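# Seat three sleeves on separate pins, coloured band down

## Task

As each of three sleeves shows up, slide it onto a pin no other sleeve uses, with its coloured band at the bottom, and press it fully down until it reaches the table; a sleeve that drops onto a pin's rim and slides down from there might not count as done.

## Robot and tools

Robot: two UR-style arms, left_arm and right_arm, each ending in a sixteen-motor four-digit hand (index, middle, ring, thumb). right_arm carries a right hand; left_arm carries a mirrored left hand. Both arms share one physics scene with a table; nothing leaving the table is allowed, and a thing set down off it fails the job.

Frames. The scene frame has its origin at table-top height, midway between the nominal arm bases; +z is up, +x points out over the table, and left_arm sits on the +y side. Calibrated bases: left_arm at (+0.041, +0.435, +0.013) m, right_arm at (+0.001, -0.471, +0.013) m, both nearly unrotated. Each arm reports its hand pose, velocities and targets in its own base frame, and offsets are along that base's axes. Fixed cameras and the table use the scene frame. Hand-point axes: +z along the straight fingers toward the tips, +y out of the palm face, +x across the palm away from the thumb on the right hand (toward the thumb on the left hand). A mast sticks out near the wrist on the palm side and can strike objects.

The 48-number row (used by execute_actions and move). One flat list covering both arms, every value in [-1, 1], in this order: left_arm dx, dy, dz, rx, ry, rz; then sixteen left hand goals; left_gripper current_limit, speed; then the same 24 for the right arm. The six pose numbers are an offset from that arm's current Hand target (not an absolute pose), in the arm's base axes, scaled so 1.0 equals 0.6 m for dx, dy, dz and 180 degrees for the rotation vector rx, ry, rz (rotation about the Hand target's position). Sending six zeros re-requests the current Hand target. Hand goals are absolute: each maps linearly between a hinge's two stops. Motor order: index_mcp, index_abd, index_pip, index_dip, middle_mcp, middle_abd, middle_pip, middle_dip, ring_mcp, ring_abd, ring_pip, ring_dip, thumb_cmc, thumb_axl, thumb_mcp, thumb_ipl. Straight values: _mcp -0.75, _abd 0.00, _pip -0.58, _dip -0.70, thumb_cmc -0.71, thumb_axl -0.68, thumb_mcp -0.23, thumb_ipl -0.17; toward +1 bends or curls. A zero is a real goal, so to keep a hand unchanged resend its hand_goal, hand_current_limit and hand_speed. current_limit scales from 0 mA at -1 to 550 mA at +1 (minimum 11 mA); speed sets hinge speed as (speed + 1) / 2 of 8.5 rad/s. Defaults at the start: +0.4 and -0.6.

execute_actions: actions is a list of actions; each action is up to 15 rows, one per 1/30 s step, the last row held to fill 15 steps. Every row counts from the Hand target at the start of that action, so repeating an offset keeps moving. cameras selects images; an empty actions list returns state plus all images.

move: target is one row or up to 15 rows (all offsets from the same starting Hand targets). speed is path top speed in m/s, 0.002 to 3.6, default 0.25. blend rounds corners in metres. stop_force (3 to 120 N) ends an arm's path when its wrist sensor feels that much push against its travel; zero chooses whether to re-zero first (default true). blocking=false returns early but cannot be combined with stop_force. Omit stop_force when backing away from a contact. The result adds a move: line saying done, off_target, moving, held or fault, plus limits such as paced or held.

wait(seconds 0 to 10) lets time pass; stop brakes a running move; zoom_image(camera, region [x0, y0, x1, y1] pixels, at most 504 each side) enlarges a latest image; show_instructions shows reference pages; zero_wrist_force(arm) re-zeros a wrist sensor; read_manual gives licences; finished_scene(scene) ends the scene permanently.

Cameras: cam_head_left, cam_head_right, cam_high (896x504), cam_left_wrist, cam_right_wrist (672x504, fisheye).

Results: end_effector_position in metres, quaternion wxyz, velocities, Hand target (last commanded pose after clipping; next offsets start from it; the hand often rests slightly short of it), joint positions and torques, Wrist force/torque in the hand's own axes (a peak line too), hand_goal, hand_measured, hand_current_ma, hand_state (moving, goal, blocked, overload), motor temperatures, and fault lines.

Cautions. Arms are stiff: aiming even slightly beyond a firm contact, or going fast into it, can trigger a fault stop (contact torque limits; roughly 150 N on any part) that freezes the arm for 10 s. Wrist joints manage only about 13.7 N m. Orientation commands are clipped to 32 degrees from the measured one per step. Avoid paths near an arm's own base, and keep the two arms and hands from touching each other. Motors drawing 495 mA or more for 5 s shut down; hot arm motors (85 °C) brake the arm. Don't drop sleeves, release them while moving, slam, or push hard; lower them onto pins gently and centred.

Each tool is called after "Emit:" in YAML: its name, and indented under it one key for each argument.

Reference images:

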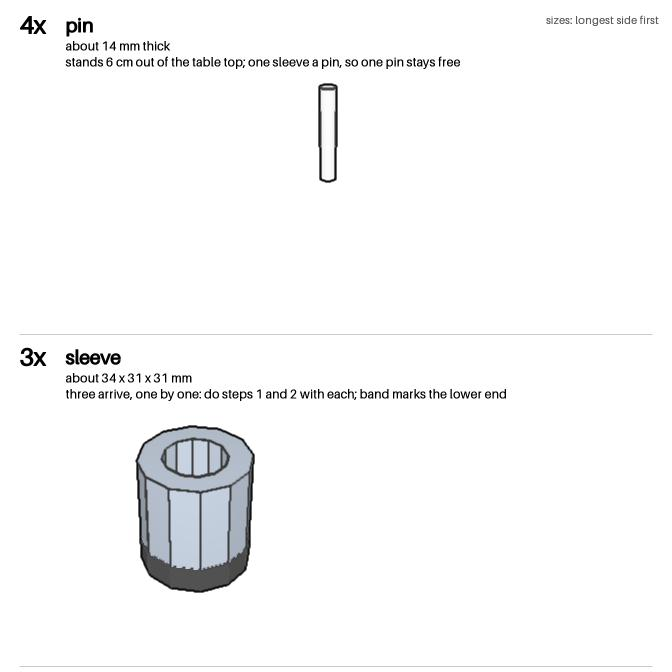

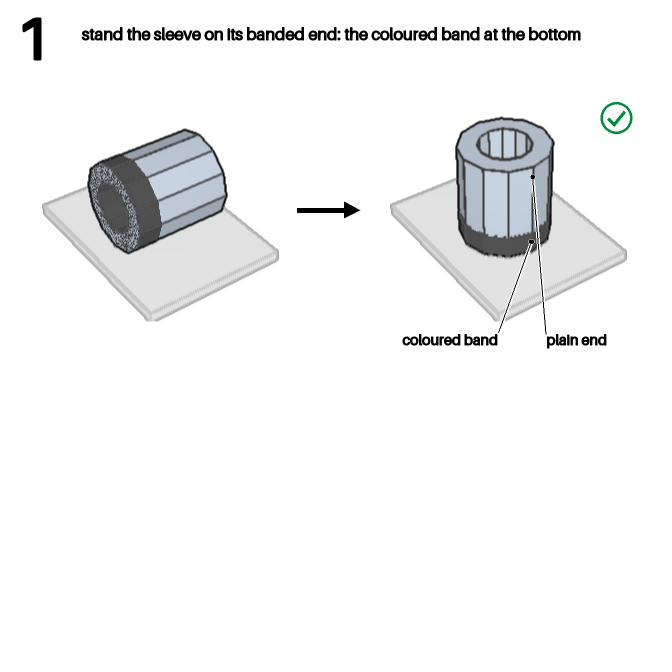

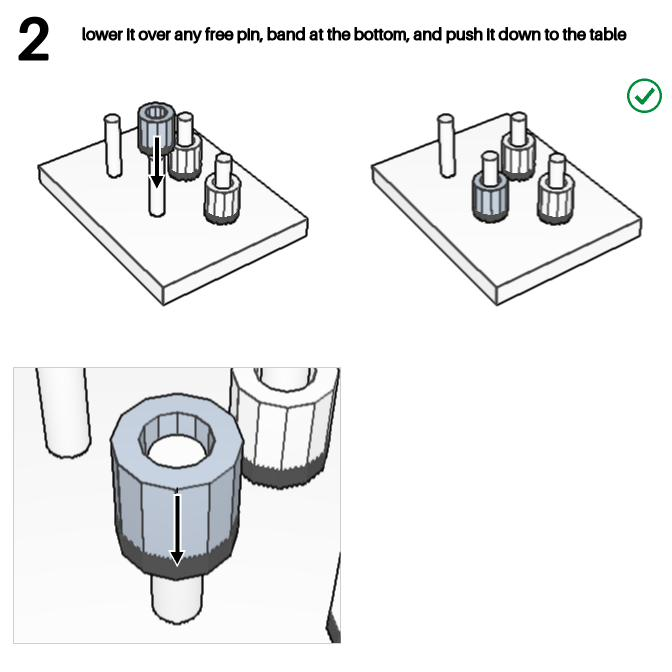

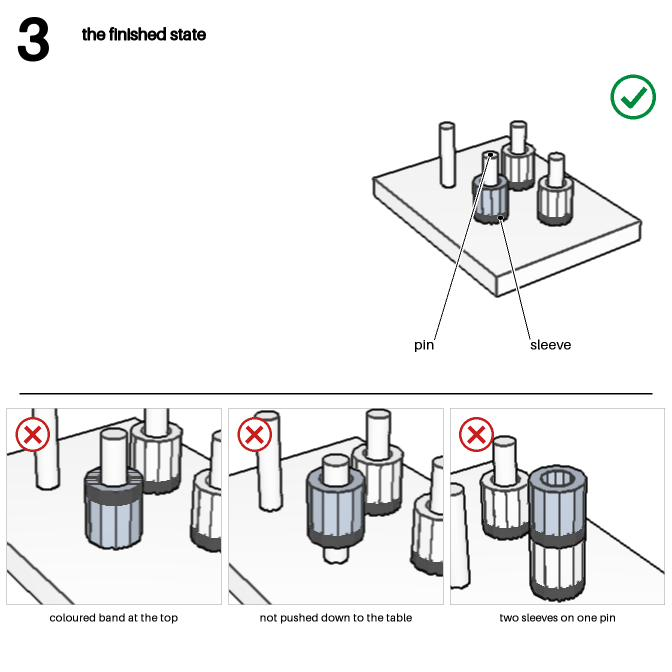

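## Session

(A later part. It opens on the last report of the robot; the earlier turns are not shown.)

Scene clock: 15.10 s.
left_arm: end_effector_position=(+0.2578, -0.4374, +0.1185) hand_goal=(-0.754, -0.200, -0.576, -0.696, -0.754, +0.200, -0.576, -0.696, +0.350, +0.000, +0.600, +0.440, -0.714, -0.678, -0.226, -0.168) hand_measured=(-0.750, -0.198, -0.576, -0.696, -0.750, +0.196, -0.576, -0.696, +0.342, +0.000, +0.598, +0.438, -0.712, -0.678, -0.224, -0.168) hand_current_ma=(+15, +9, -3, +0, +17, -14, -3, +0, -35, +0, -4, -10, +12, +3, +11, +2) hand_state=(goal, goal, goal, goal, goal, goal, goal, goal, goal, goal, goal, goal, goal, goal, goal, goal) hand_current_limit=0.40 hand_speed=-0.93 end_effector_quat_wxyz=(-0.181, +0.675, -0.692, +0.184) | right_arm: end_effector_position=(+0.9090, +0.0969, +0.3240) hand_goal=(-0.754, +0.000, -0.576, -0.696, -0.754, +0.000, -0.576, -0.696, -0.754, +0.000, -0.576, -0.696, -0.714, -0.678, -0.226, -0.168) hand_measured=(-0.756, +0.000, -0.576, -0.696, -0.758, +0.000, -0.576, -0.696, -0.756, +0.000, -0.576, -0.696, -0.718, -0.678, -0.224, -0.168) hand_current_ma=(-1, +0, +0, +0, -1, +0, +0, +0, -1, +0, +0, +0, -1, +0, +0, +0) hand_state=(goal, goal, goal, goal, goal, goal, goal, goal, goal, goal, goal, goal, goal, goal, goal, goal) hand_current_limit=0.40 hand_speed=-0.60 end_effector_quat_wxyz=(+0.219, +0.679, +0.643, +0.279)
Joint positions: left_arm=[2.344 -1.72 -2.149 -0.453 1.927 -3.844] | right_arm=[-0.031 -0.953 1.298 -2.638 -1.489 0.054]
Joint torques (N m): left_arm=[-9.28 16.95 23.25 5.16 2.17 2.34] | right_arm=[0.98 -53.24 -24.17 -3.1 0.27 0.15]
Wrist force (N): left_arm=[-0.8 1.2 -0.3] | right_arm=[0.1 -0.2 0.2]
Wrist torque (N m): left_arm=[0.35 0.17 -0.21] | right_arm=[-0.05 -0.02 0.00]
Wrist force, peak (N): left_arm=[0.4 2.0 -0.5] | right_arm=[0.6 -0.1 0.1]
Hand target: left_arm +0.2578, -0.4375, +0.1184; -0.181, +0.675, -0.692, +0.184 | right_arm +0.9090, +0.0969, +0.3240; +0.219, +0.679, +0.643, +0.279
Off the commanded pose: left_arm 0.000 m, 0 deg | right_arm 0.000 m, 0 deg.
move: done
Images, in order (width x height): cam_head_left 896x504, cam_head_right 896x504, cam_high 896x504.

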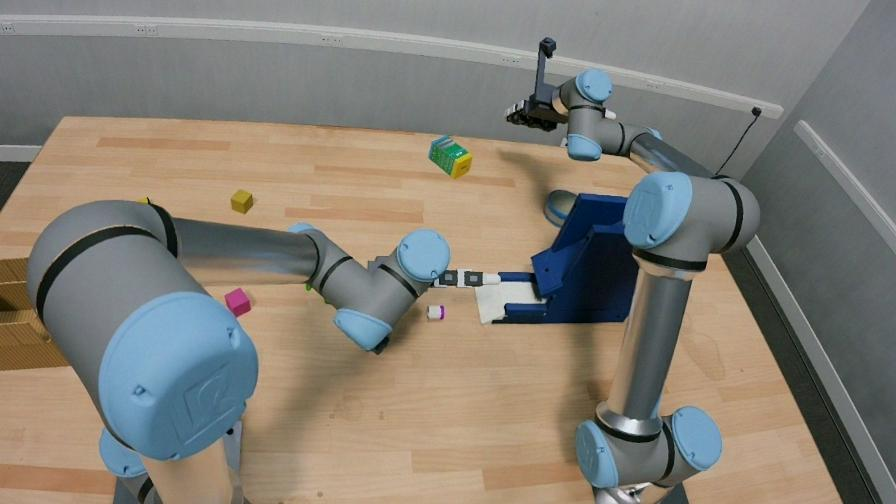

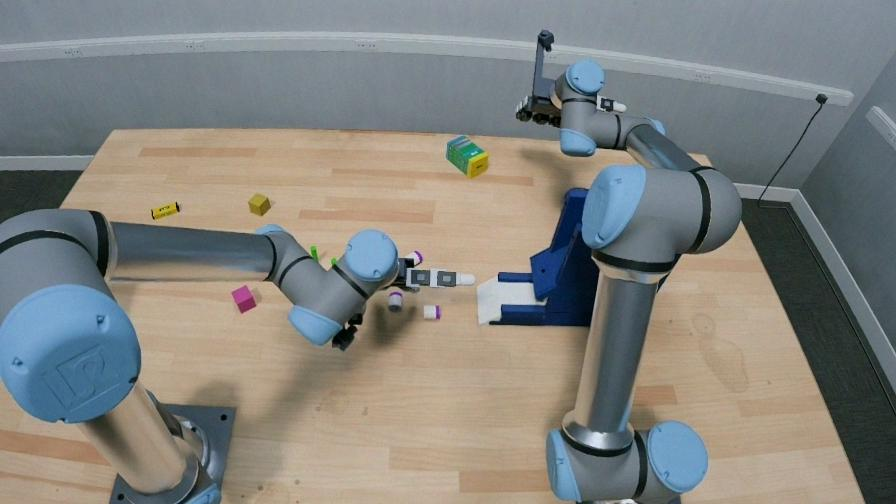

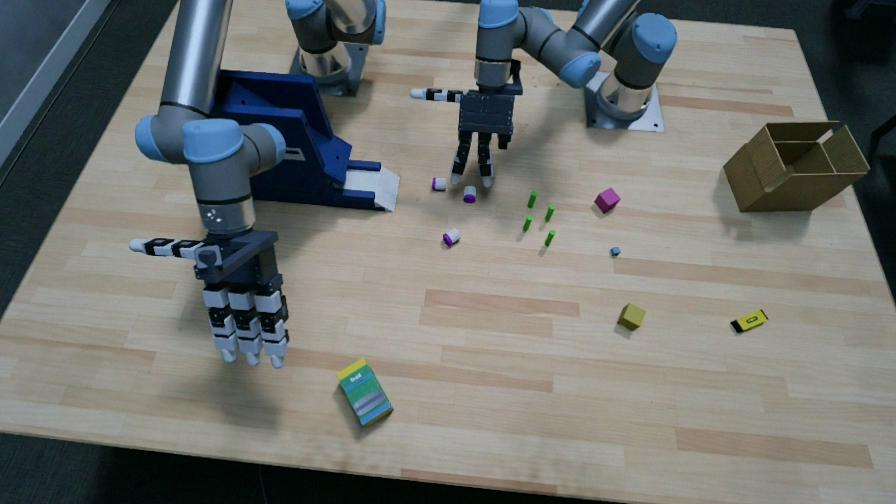

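Emit:
move:
  target:
    - [0,0,-0.065,0,0,0,-0.754,-0.15,-0.576,-0.696,-0.754,0.18,-0.576,-0.696,0.35,0,0.6,0.44,-0.714,-0.678,-0.226,-0.168,0.4,-0.93,0,0,0,0,0,0,-0.754,0,-0.576,-0.696,-0.754,0,-0.576,-0.696,-0.754,0,-0.576,-0.696,-0.714,-0.678,-0.226,-0.168,0.4,-0.6]
    - [0,0,-0.0917,0,0,0,-0.754,-0.15,-0.576,-0.696,-0.754,0.18,-0.576,-0.696,0.35,0,0.6,0.44,-0.714,-0.678,-0.226,-0.168,0.4,-0.93,0,0,0,0,0,0,-0.754,0,-0.576,-0.696,-0.754,0,-0.576,-0.696,-0.754,0,-0.576,-0.696,-0.714,-0.678,-0.226,-0.168,0.4,-0.6]
  speed: [0.12, 0.04]
  blend: [0.005, 0]
  stop_force: 4
  cameras: ["cam_head_left","cam_head_right","cam_high"]

Emit:
zoom_image:
  camera: "cam_head_right"
  region: [372, 278, 420, 326]

Emit:
zoom_image:
  camera: "cam_high"
  region: [430, 160, 510, 240]

Scene clock: 18.50 s.
left_arm: end_effector_position=(+0.2578, -0.4375, +0.0634) hand_goal=(-0.754, -0.150, -0.576, -0.696, -0.754, +0.180, -0.576, -0.696, +0.350, +0.000, +0.600, +0.440, -0.714, -0.678, -0.226, -0.168) hand_measured=(-0.750, -0.152, -0.576, -0.696, -0.750, +0.182, -0.576, -0.696, +0.342, +0.000, +0.598, +0.438, -0.712, -0.678, -0.224, -0.168) hand_current_ma=(+16, -10, -3, +0, +18, +9, -3, +0, -35, +0, -4, -10, +12, +3, +11, +2) hand_state=(goal, goal, goal, goal, goal, goal, goal, goal, goal, goal, goal, goal, goal, goal, goal, goal) hand_current_limit=0.40 hand_speed=-0.93 end_effector_quat_wxyz=(-0.181, +0.675, -0.692, +0.184) | right_arm: end_effector_position=(+0.9090, +0.0969, +0.3240) hand_goal=(-0.754, +0.000, -0.576, -0.696, -0.754, +0.000, -0.576, -0.696, -0.754, +0.000, -0.576, -0.696, -0.714, -0.678, -0.226, -0.168) hand_measured=(-0.756, +0.000, -0.576, -0.696, -0.758, +0.000, -0.576, -0.696, -0.756, +0.000, -0.576, -0.696, -0.718, -0.678, -0.224, -0.168) hand_current_ma=(-1, +0, +0, +0, -1, +0, +0, +0, -1, +0, +0, +0, -1, +0, +0, +0) hand_state=(goal, goal, goal, goal, goal, goal, goal, goal, goal, goal, goal, goal, goal, goal, goal, goal) hand_current_limit=0.40 hand_speed=-0.60 end_effector_quat_wxyz=(+0.219, +0.679, +0.643, +0.279)
Joint positions: left_arm=[2.344 -1.834 -2.202 -0.286 1.927 -3.844] | right_arm=[-0.031 -0.953 1.298 -2.638 -1.489 0.054]
Joint torques (N m): left_arm=[-0.39 18.85 7.97 5.32 -1.58 2.2] | right_arm=[0.72 -53.93 -24.36 -3.21 0.24 0.06]
Wrist force (N): left_arm=[-0.2 1.0 -0.4] | right_arm=[0.3 -0.1 0.3]
Wrist torque (N m): left_arm=[0.33 0.09 -0.17] | right_arm=[-0.04 -0.04 0.02]
Wrist force, peak (N): left_arm=[-0.7 1.6 -0.6] | right_arm=[0.5 -0.3 0.4]
Hand target: left_arm +0.2578, -0.4375, +0.0634; -0.181, +0.675, -0.692, +0.184 | right_arm +0.9090, +0.0969, +0.3240; +0.219, +0.679, +0.643, +0.279
Off the commanded pose: left_arm 0.000 m, 0 deg | right_arm 0.000 m, 0 deg.
move: done
Images, in order (width x height): cam_head_left 896x504, cam_head_right 896x504, cam_high 896x504.

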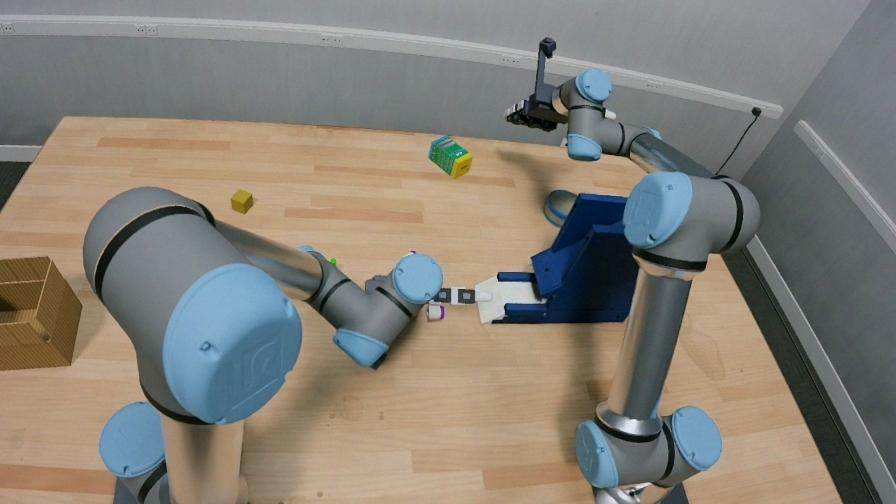

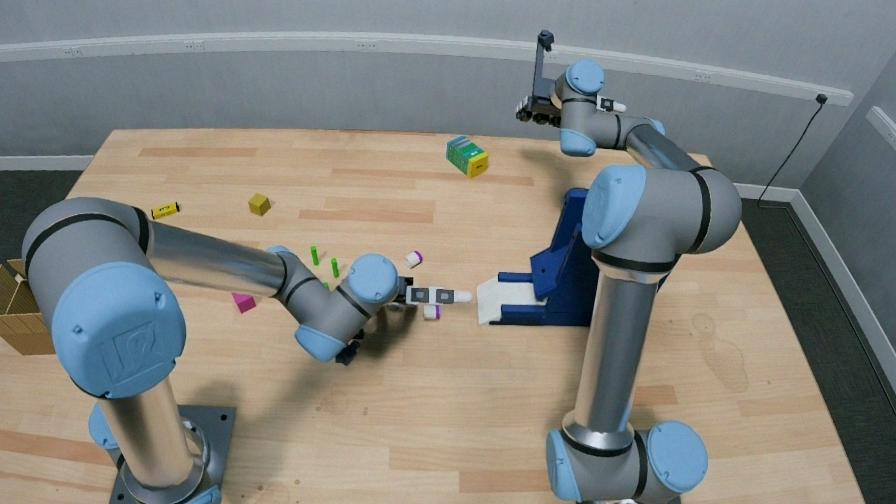

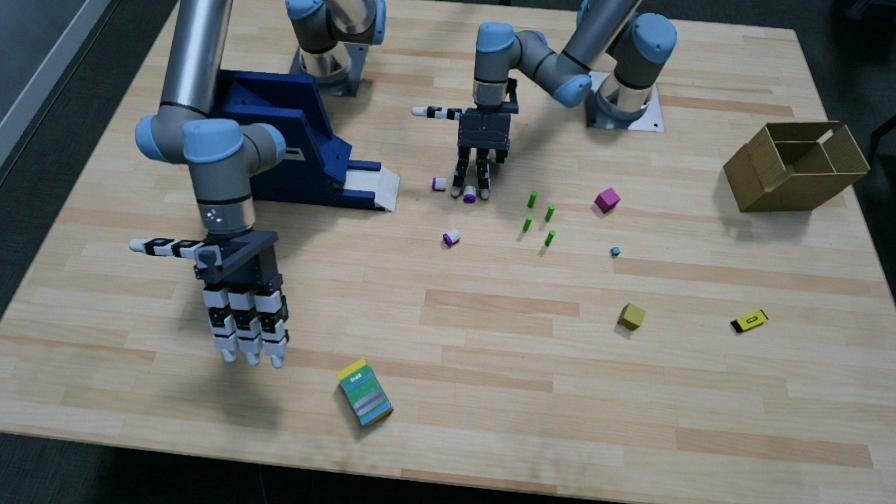

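Scaled by 10.500 from the camera's 896x504 image, which has a finer 1280x720 frame.

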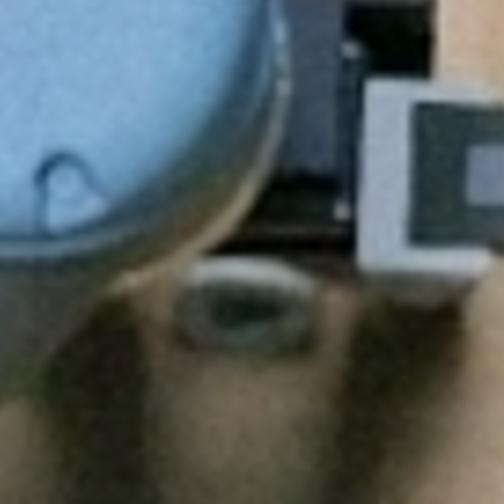

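Scaled by 6.300 from the camera's 896x504 image, which has a finer 1280x720 frame.

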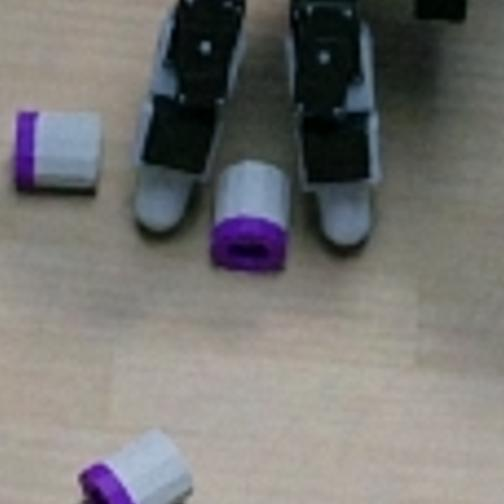

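Emit:
move:
  target: [0,0,0,0,0,0,-0.754,0.15,-0.576,-0.696,-0.754,-0.15,-0.576,-0.696,0.35,0,0.6,0.44,-0.714,-0.678,-0.226,-0.168,0.4,-0.93,0,0,0,0,0,0,-0.754,0,-0.576,-0.696,-0.754,0,-0.576,-0.696,-0.754,0,-0.576,-0.696,-0.714,-0.678,-0.226,-0.168,0.4,-0.6]
  speed: 0.05
  cameras: ["cam_head_left","cam_head_right","cam_high"]

Emit:
zoom_image:
  camera: "cam_high"
  region: [430, 160, 510, 240]

Scene clock: 19.70 s.
left_arm: end_effector_position=(+0.2578, -0.4375, +0.0634) hand_goal=(-0.754, +0.150, -0.576, -0.696, -0.754, -0.150, -0.576, -0.696, +0.350, +0.000, +0.600, +0.440, -0.714, -0.678, -0.226, -0.168) hand_measured=(-0.750, -0.012, -0.576, -0.696, -0.750, +0.034, -0.576, -0.696, +0.342, +0.000, +0.598, +0.438, -0.712, -0.678, -0.224, -0.168) hand_current_ma=(+17, -385, -3, +0, +18, +385, -3, +0, -35, +0, -4, -10, +12, +3, +11, +2) hand_state=(goal, blocked, goal, goal, goal, blocked, goal, goal, goal, goal, goal, goal, goal, goal, goal, goal) hand_current_limit=0.40 hand_speed=-0.93 end_effector_quat_wxyz=(-0.181, +0.675, -0.692, +0.184) | right_arm: end_effector_position=(+0.9090, +0.0969, +0.3240) hand_goal=(-0.754, +0.000, -0.576, -0.696, -0.754, +0.000, -0.576, -0.696, -0.754, +0.000, -0.576, -0.696, -0.714, -0.678, -0.226, -0.168) hand_measured=(-0.756, +0.000, -0.576, -0.696, -0.758, +0.000, -0.576, -0.696, -0.756, +0.000, -0.576, -0.696, -0.718, -0.678, -0.224, -0.168) hand_current_ma=(-1, +0, +0, +0, -1, +0, +0, +0, -1, +0, +0, +0, -1, +0, +0, +0) hand_state=(goal, goal, goal, goal, goal, goal, goal, goal, goal, goal, goal, goal, goal, goal, goal, goal) hand_current_limit=0.40 hand_speed=-0.60 end_effector_quat_wxyz=(+0.219, +0.679, +0.643, +0.279)
Joint positions: left_arm=[2.344 -1.834 -2.202 -0.286 1.927 -3.844] | right_arm=[-0.031 -0.953 1.298 -2.638 -1.489 0.054]
Joint torques (N m): left_arm=[2.49 19.19 7.01 5.15 -1.63 2.22] | right_arm=[0.16 -53.82 -24.45 -3.23 0.24 0.05]
Wrist force (N): left_arm=[-0.5 0.9 -0.3] | right_arm=[0.3 0.1 0.1]
Wrist torque (N m): left_arm=[0.30 0.11 -0.19] | right_arm=[0.00 -0.04 0.03]
Wrist force, peak (N): left_arm=[-0.5 1.6 -0.5] | right_arm=[0.5 -0.3 0.2]
Hand target: left_arm +0.2578, -0.4375, +0.0634; -0.181, +0.675, -0.692, +0.184 | right_arm +0.9090, +0.0969, +0.3240; +0.219, +0.679, +0.643, +0.279
Off the commanded pose: left_arm 0.000 m, 0 deg | right_arm 0.000 m, 0 deg.
move: done
Images, in order (width x height): cam_head_left 896x504, cam_head_right 896x504, cam_high 896x504.

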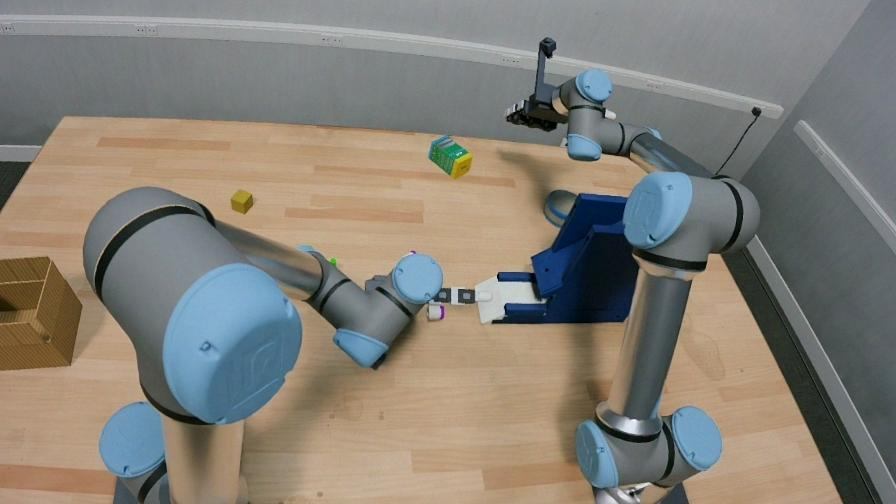

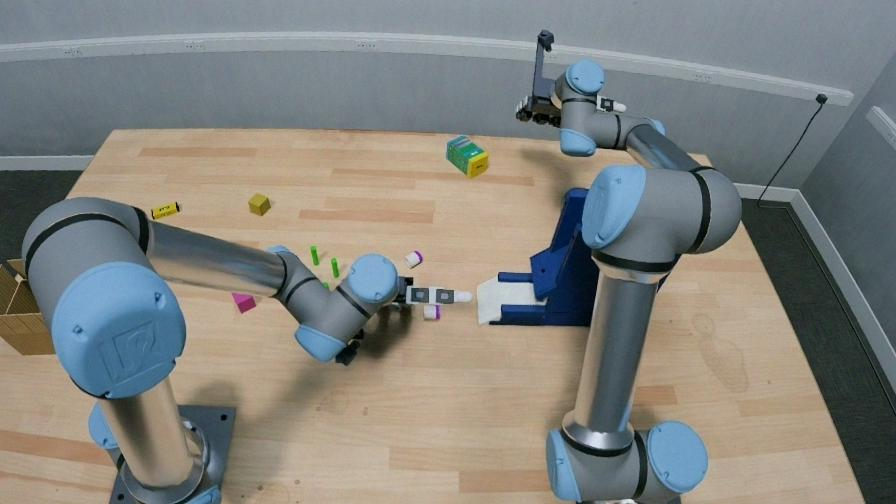

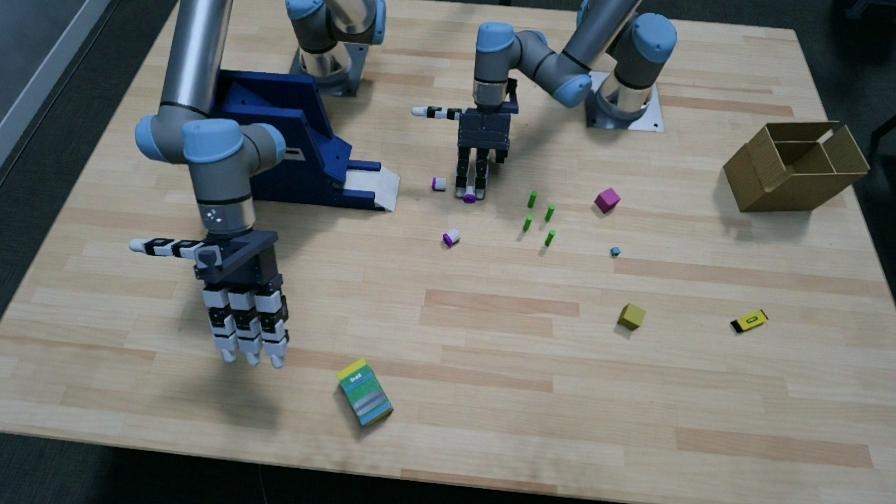

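Scaled by 6.300 from the camera's 896x504 image, which has a finer 1280x720 frame.

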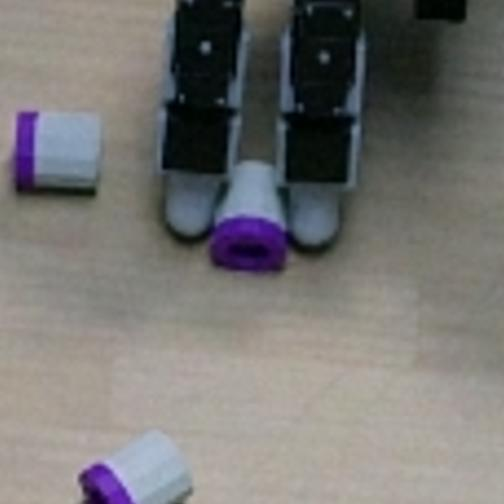

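Emit:
move:
  target:
    - [0,0,0.16,0,0,0,-0.754,0.15,-0.576,-0.696,-0.754,-0.15,-0.576,-0.696,0.35,0,0.6,0.44,-0.714,-0.678,-0.226,-0.168,0.4,-0.93,0,0,0,0,0,0,-0.754,0,-0.576,-0.696,-0.754,0,-0.576,-0.696,-0.754,0,-0.576,-0.696,-0.714,-0.678,-0.226,-0.168,0.4,-0.6]
    - [0.5520,0.3885,0.3477,-0.3812,0.3906,0.3906,-0.754,0.15,-0.576,-0.696,-0.754,-0.15,-0.576,-0.696,0.35,0,0.6,0.44,-0.714,-0.678,-0.226,-0.168,0.4,-0.93,0,0,0,0,0,0,-0.754,0,-0.576,-0.696,-0.754,0,-0.576,-0.696,-0.754,0,-0.576,-0.696,-0.714,-0.678,-0.226,-0.168,0.4,-0.6]
  speed: [0.15, 0.4]
  blend: [0.03, 0]
  cameras: ["cam_head_left","cam_head_right","cam_high"]

Emit:
zoom_image:
  camera: "cam_head_left"
  region: [280, 180, 360, 260]

Emit:
zoom_image:
  camera: "cam_head_right"
  region: [280, 180, 360, 260]

Emit:
zoom_image:
  camera: "cam_high"
  region: [520, 210, 600, 290]

Scene clock: 25.93 s.
left_arm: end_effector_position=(+0.5890, -0.2044, +0.2720) hand_goal=(-0.754, +0.150, -0.576, -0.696, -0.754, -0.150, -0.576, -0.696, +0.350, +0.000, +0.600, +0.440, -0.714, -0.678, -0.226, -0.168) hand_measured=(-0.760, -0.012, -0.576, -0.696, -0.760, +0.034, -0.576, -0.696, +0.342, +0.000, +0.598, +0.438, -0.720, -0.678, -0.224, -0.168) hand_current_ma=(-33, -385, -2, +0, -32, +385, -1, +0, -35, +0, -4, -10, -28, +3, +11, +2) hand_state=(goal, blocked, goal, goal, goal, blocked, goal, goal, goal, goal, goal, goal, goal, goal, goal, goal) hand_current_limit=0.40 hand_speed=-0.93 end_effector_quat_wxyz=(+0.501, +0.866, +0.000, +0.000) | right_arm: end_effector_position=(+0.9090, +0.0969, +0.3240) hand_goal=(-0.754, +0.000, -0.576, -0.696, -0.754, +0.000, -0.576, -0.696, -0.754, +0.000, -0.576, -0.696, -0.714, -0.678, -0.226, -0.168) hand_measured=(-0.756, +0.000, -0.576, -0.696, -0.758, +0.000, -0.576, -0.696, -0.756, +0.000, -0.576, -0.696, -0.718, -0.678, -0.224, -0.168) hand_current_ma=(-1, +0, +0, +0, -1, +0, +0, +0, -1, +0, +0, +0, -1, +0, +0, +0) hand_state=(goal, goal, goal, goal, goal, goal, goal, goal, goal, goal, goal, goal, goal, goal, goal, goal) hand_current_limit=0.40 hand_speed=-0.60 end_effector_quat_wxyz=(+0.219, +0.679, +0.643, +0.279)
Joint positions: left_arm=[3.444 -1.884 -1.817 -1.49 0.597 -4.152] | right_arm=[-0.031 -0.953 1.298 -2.638 -1.489 0.054]
Joint torques (N m): left_arm=[9.76 24.24 24.66 -0.26 -3.53 -2.58] | right_arm=[0.42 -54.59 -24.78 -3.24 0.35 0.01]
Wrist force (N): left_arm=[0.0 0.2 -0.1] | right_arm=[0.3 -0.3 0.1]
Wrist torque (N m): left_arm=[0.04 -0.01 -0.02] | right_arm=[-0.05 -0.04 0.02]
Wrist force, peak (N): left_arm=[-0.7 1.9 0.9] | right_arm=[0.6 -0.4 -0.1]
Hand target: left_arm +0.5890, -0.2044, +0.2720; +0.501, +0.866, +0.000, +0.000 | right_arm +0.9090, +0.0969, +0.3240; +0.219, +0.679, +0.643, +0.279
Off the commanded pose: left_arm 0.000 m, 0 deg | right_arm 0.000 m, 0 deg.
move: done
Images, in order (width x height): cam_head_left 896x504, cam_head_right 896x504, cam_high 896x504.

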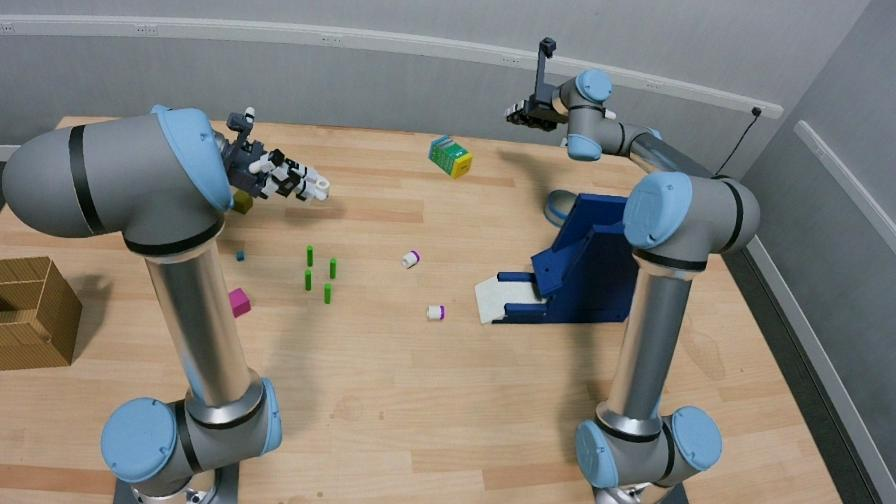

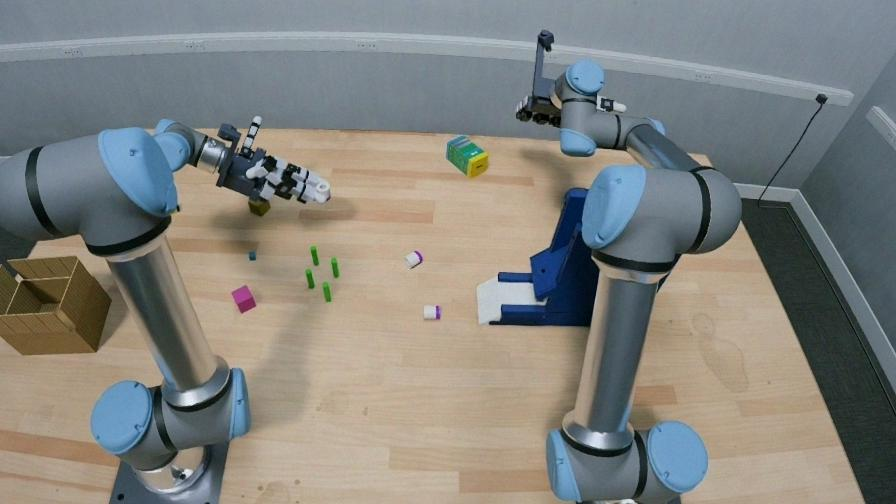

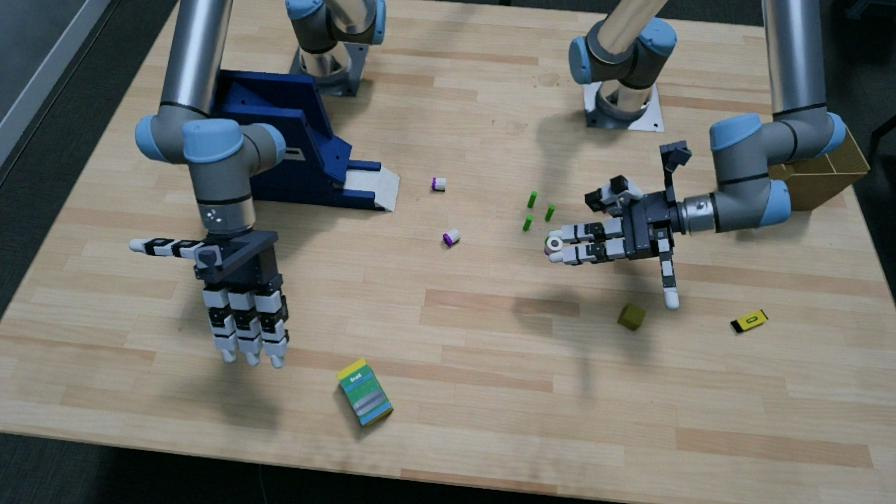

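Scaled by 6.300 from the camera's 896x504 image, which has a finer 1280x720 frame.

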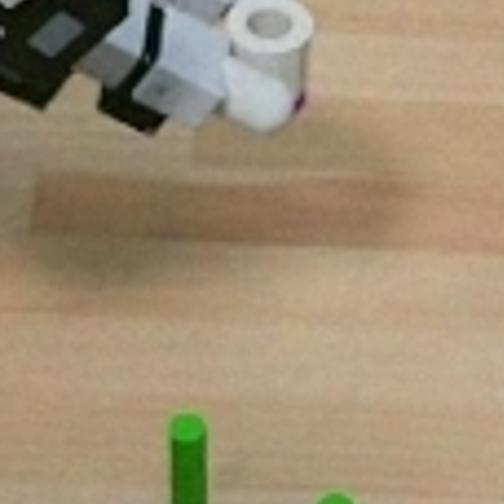

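Scaled by 6.300 from the camera's 896x504 image, which has a finer 1280x720 frame.

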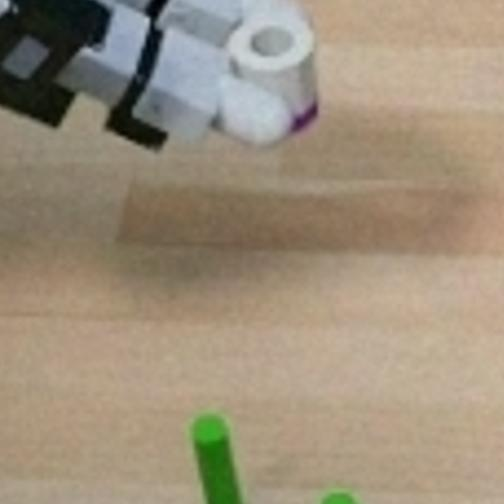

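Scaled by 6.300 from the camera's 896x504 image, which has a finer 1280x720 frame.

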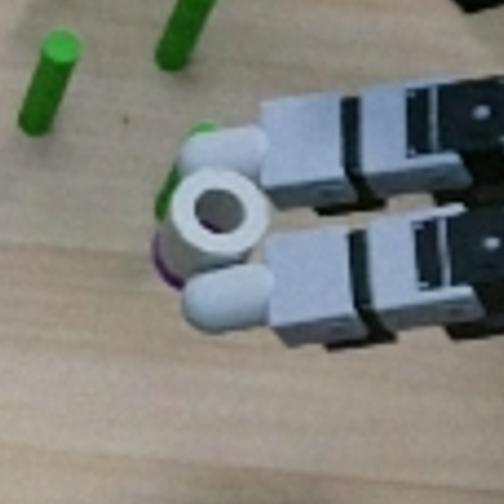

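Emit:
move:
  target:
    - [0,0,-0.22,0,0,0,-0.754,0.15,-0.576,-0.696,-0.754,-0.15,-0.576,-0.696,0.35,0,0.6,0.44,-0.714,-0.678,-0.226,-0.168,0.4,-0.93,0,0,0,0,0,0,-0.754,0,-0.576,-0.696,-0.754,0,-0.576,-0.696,-0.754,0,-0.576,-0.696,-0.714,-0.678,-0.226,-0.168,0.4,-0.6]
    - [0,0,-0.2425,0,0,0,-0.754,0.15,-0.576,-0.696,-0.754,-0.15,-0.576,-0.696,0.35,0,0.6,0.44,-0.714,-0.678,-0.226,-0.168,0.4,-0.93,0,0,0,0,0,0,-0.754,0,-0.576,-0.696,-0.754,0,-0.576,-0.696,-0.754,0,-0.576,-0.696,-0.714,-0.678,-0.226,-0.168,0.4,-0.6]
  speed: [0.15, 0.018]
  stop_force: 3
  cameras: ["cam_head_left","cam_head_right","cam_high"]

Emit:
zoom_image:
  camera: "cam_head_left"
  region: [290, 195, 350, 255]

Emit:
zoom_image:
  camera: "cam_head_right"
  region: [290, 195, 350, 255]

Emit:
zoom_image:
  camera: "cam_high"
  region: [520, 240, 580, 300]

Scene clock: 29.57 s.
left_arm: end_effector_position=(+0.5890, -0.2044, +0.1265) hand_goal=(-0.754, +0.150, -0.576, -0.696, -0.754, -0.150, -0.576, -0.696, +0.350, +0.000, +0.600, +0.440, -0.714, -0.678, -0.226, -0.168) hand_measured=(-0.748, -0.012, -0.570, -0.694, -0.748, +0.034, -0.572, -0.694, +0.342, +0.000, +0.598, +0.438, -0.720, -0.678, -0.224, -0.168) hand_current_ma=(+30, -385, +24, +10, +26, +385, +20, +8, -35, +0, -4, -10, -29, +3, +11, +2) hand_state=(goal, blocked, goal, goal, goal, blocked, goal, goal, goal, goal, goal, goal, goal, goal, goal, goal) hand_current_limit=0.40 hand_speed=-0.93 end_effector_quat_wxyz=(+0.501, +0.866, +0.000, +0.000) | right_arm: end_effector_position=(+0.9090, +0.0969, +0.3240) hand_goal=(-0.754, +0.000, -0.576, -0.696, -0.754, +0.000, -0.576, -0.696, -0.754, +0.000, -0.576, -0.696, -0.714, -0.678, -0.226, -0.168) hand_measured=(-0.756, +0.000, -0.576, -0.696, -0.758, +0.000, -0.576, -0.696, -0.756, +0.000, -0.576, -0.696, -0.718, -0.678, -0.224, -0.168) hand_current_ma=(-1, +0, +0, +0, -1, +0, +0, +0, -1, +0, +0, +0, -1, +0, +0, +0) hand_state=(goal, goal, goal, goal, goal, goal, goal, goal, goal, goal, goal, goal, goal, goal, goal, goal) hand_current_limit=0.40 hand_speed=-0.60 end_effector_quat_wxyz=(+0.219, +0.679, +0.643, +0.279)
Joint positions: left_arm=[3.444 -2.125 -1.93 -1.136 0.597 -4.152] | right_arm=[-0.031 -0.953 1.298 -2.638 -1.489 0.054]
Joint torques (N m): left_arm=[-9.25 26.63 5.84 3.78 -1.96 -2.56] | right_arm=[0.58 -54.32 -24.6 -3.26 0.28 0.04]
Wrist force (N): left_arm=[0.1 2.0 -1.5] | right_arm=[0.2 -0.2 0.1]
Wrist torque (N m): left_arm=[-0.01 -0.02 -0.01] | right_arm=[-0.04 -0.03 0.01]
Wrist force, peak (N): left_arm=[-0.3 1.9 -1.7] | right_arm=[0.6 -0.2 0.1]
Hand target: left_arm +0.5890, -0.2044, +0.1265; +0.501, +0.866, +0.000, +0.000 | right_arm +0.9090, +0.0969, +0.3240; +0.219, +0.679, +0.643, +0.279
Off the commanded pose: left_arm 0.000 m, 0 deg | right_arm 0.000 m, 0 deg.
move: done
Images, in order (width x height): cam_head_left 896x504, cam_head_right 896x504, cam_high 896x504.

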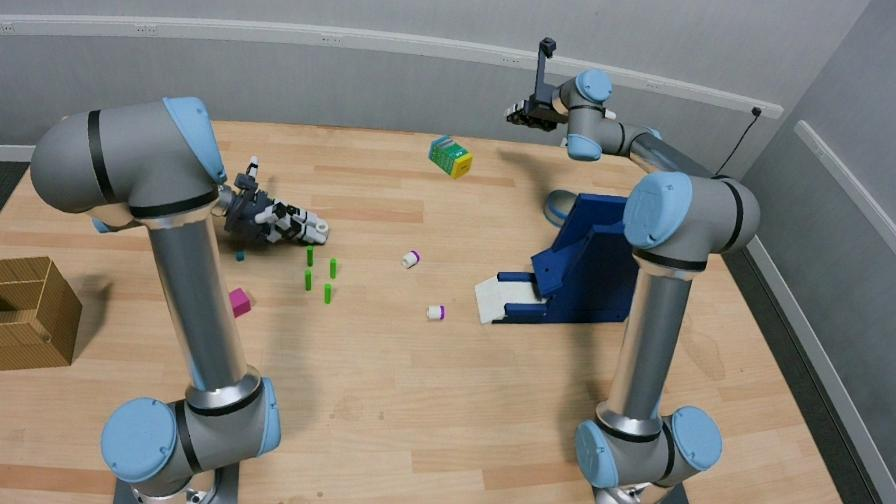

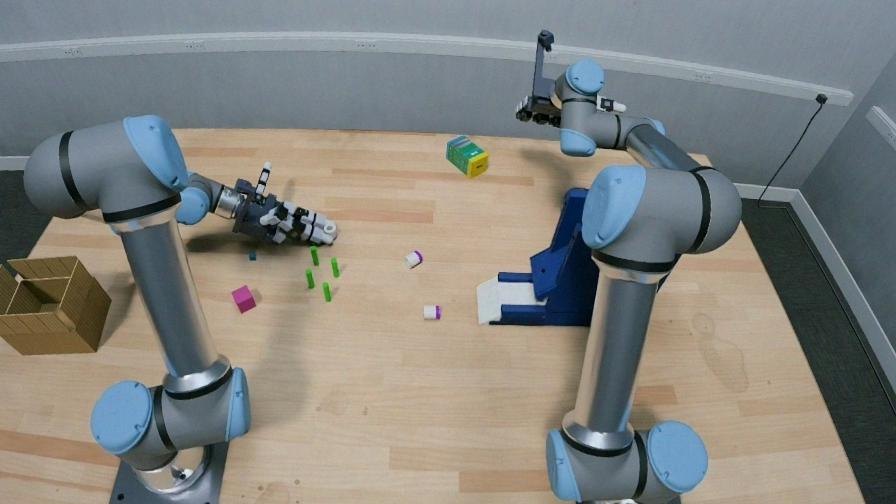

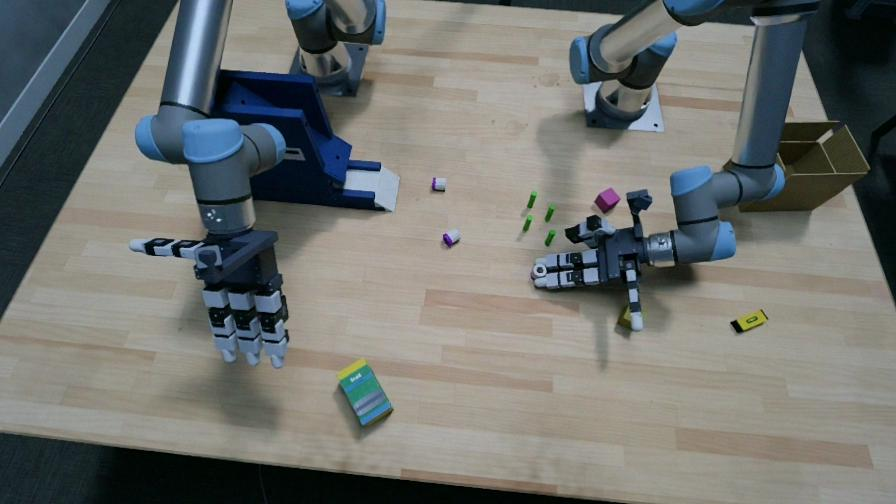

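Scaled by 8.400 from the camera's 896x504 image, which has a finer 1280x720 frame.

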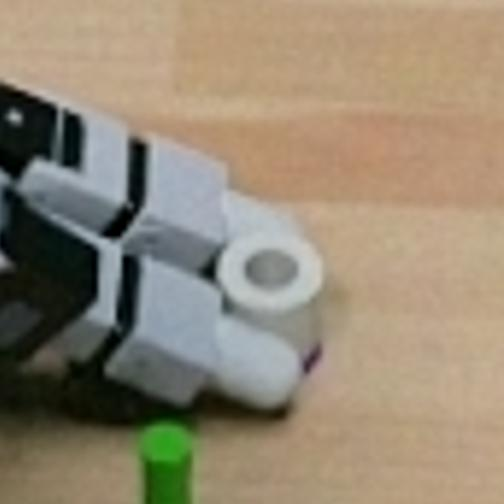

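Scaled by 8.400 from the camera's 896x504 image, which has a finer 1280x720 frame.

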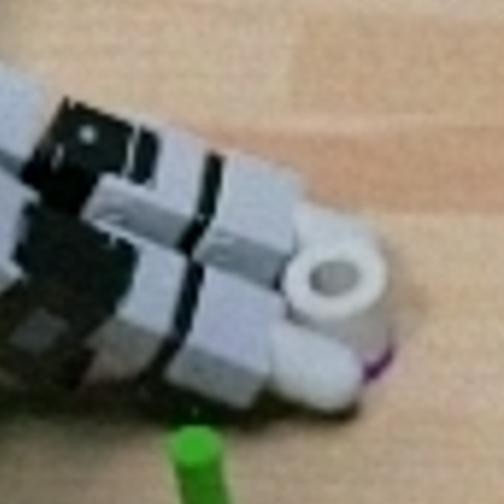

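Scaled by 8.400 from the camera's 896x504 image, which has a finer 1280x720 frame.

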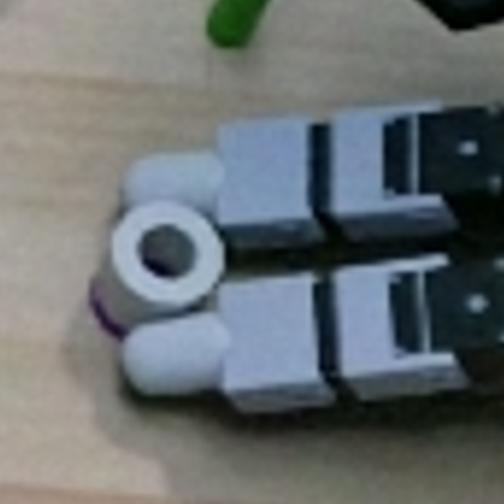

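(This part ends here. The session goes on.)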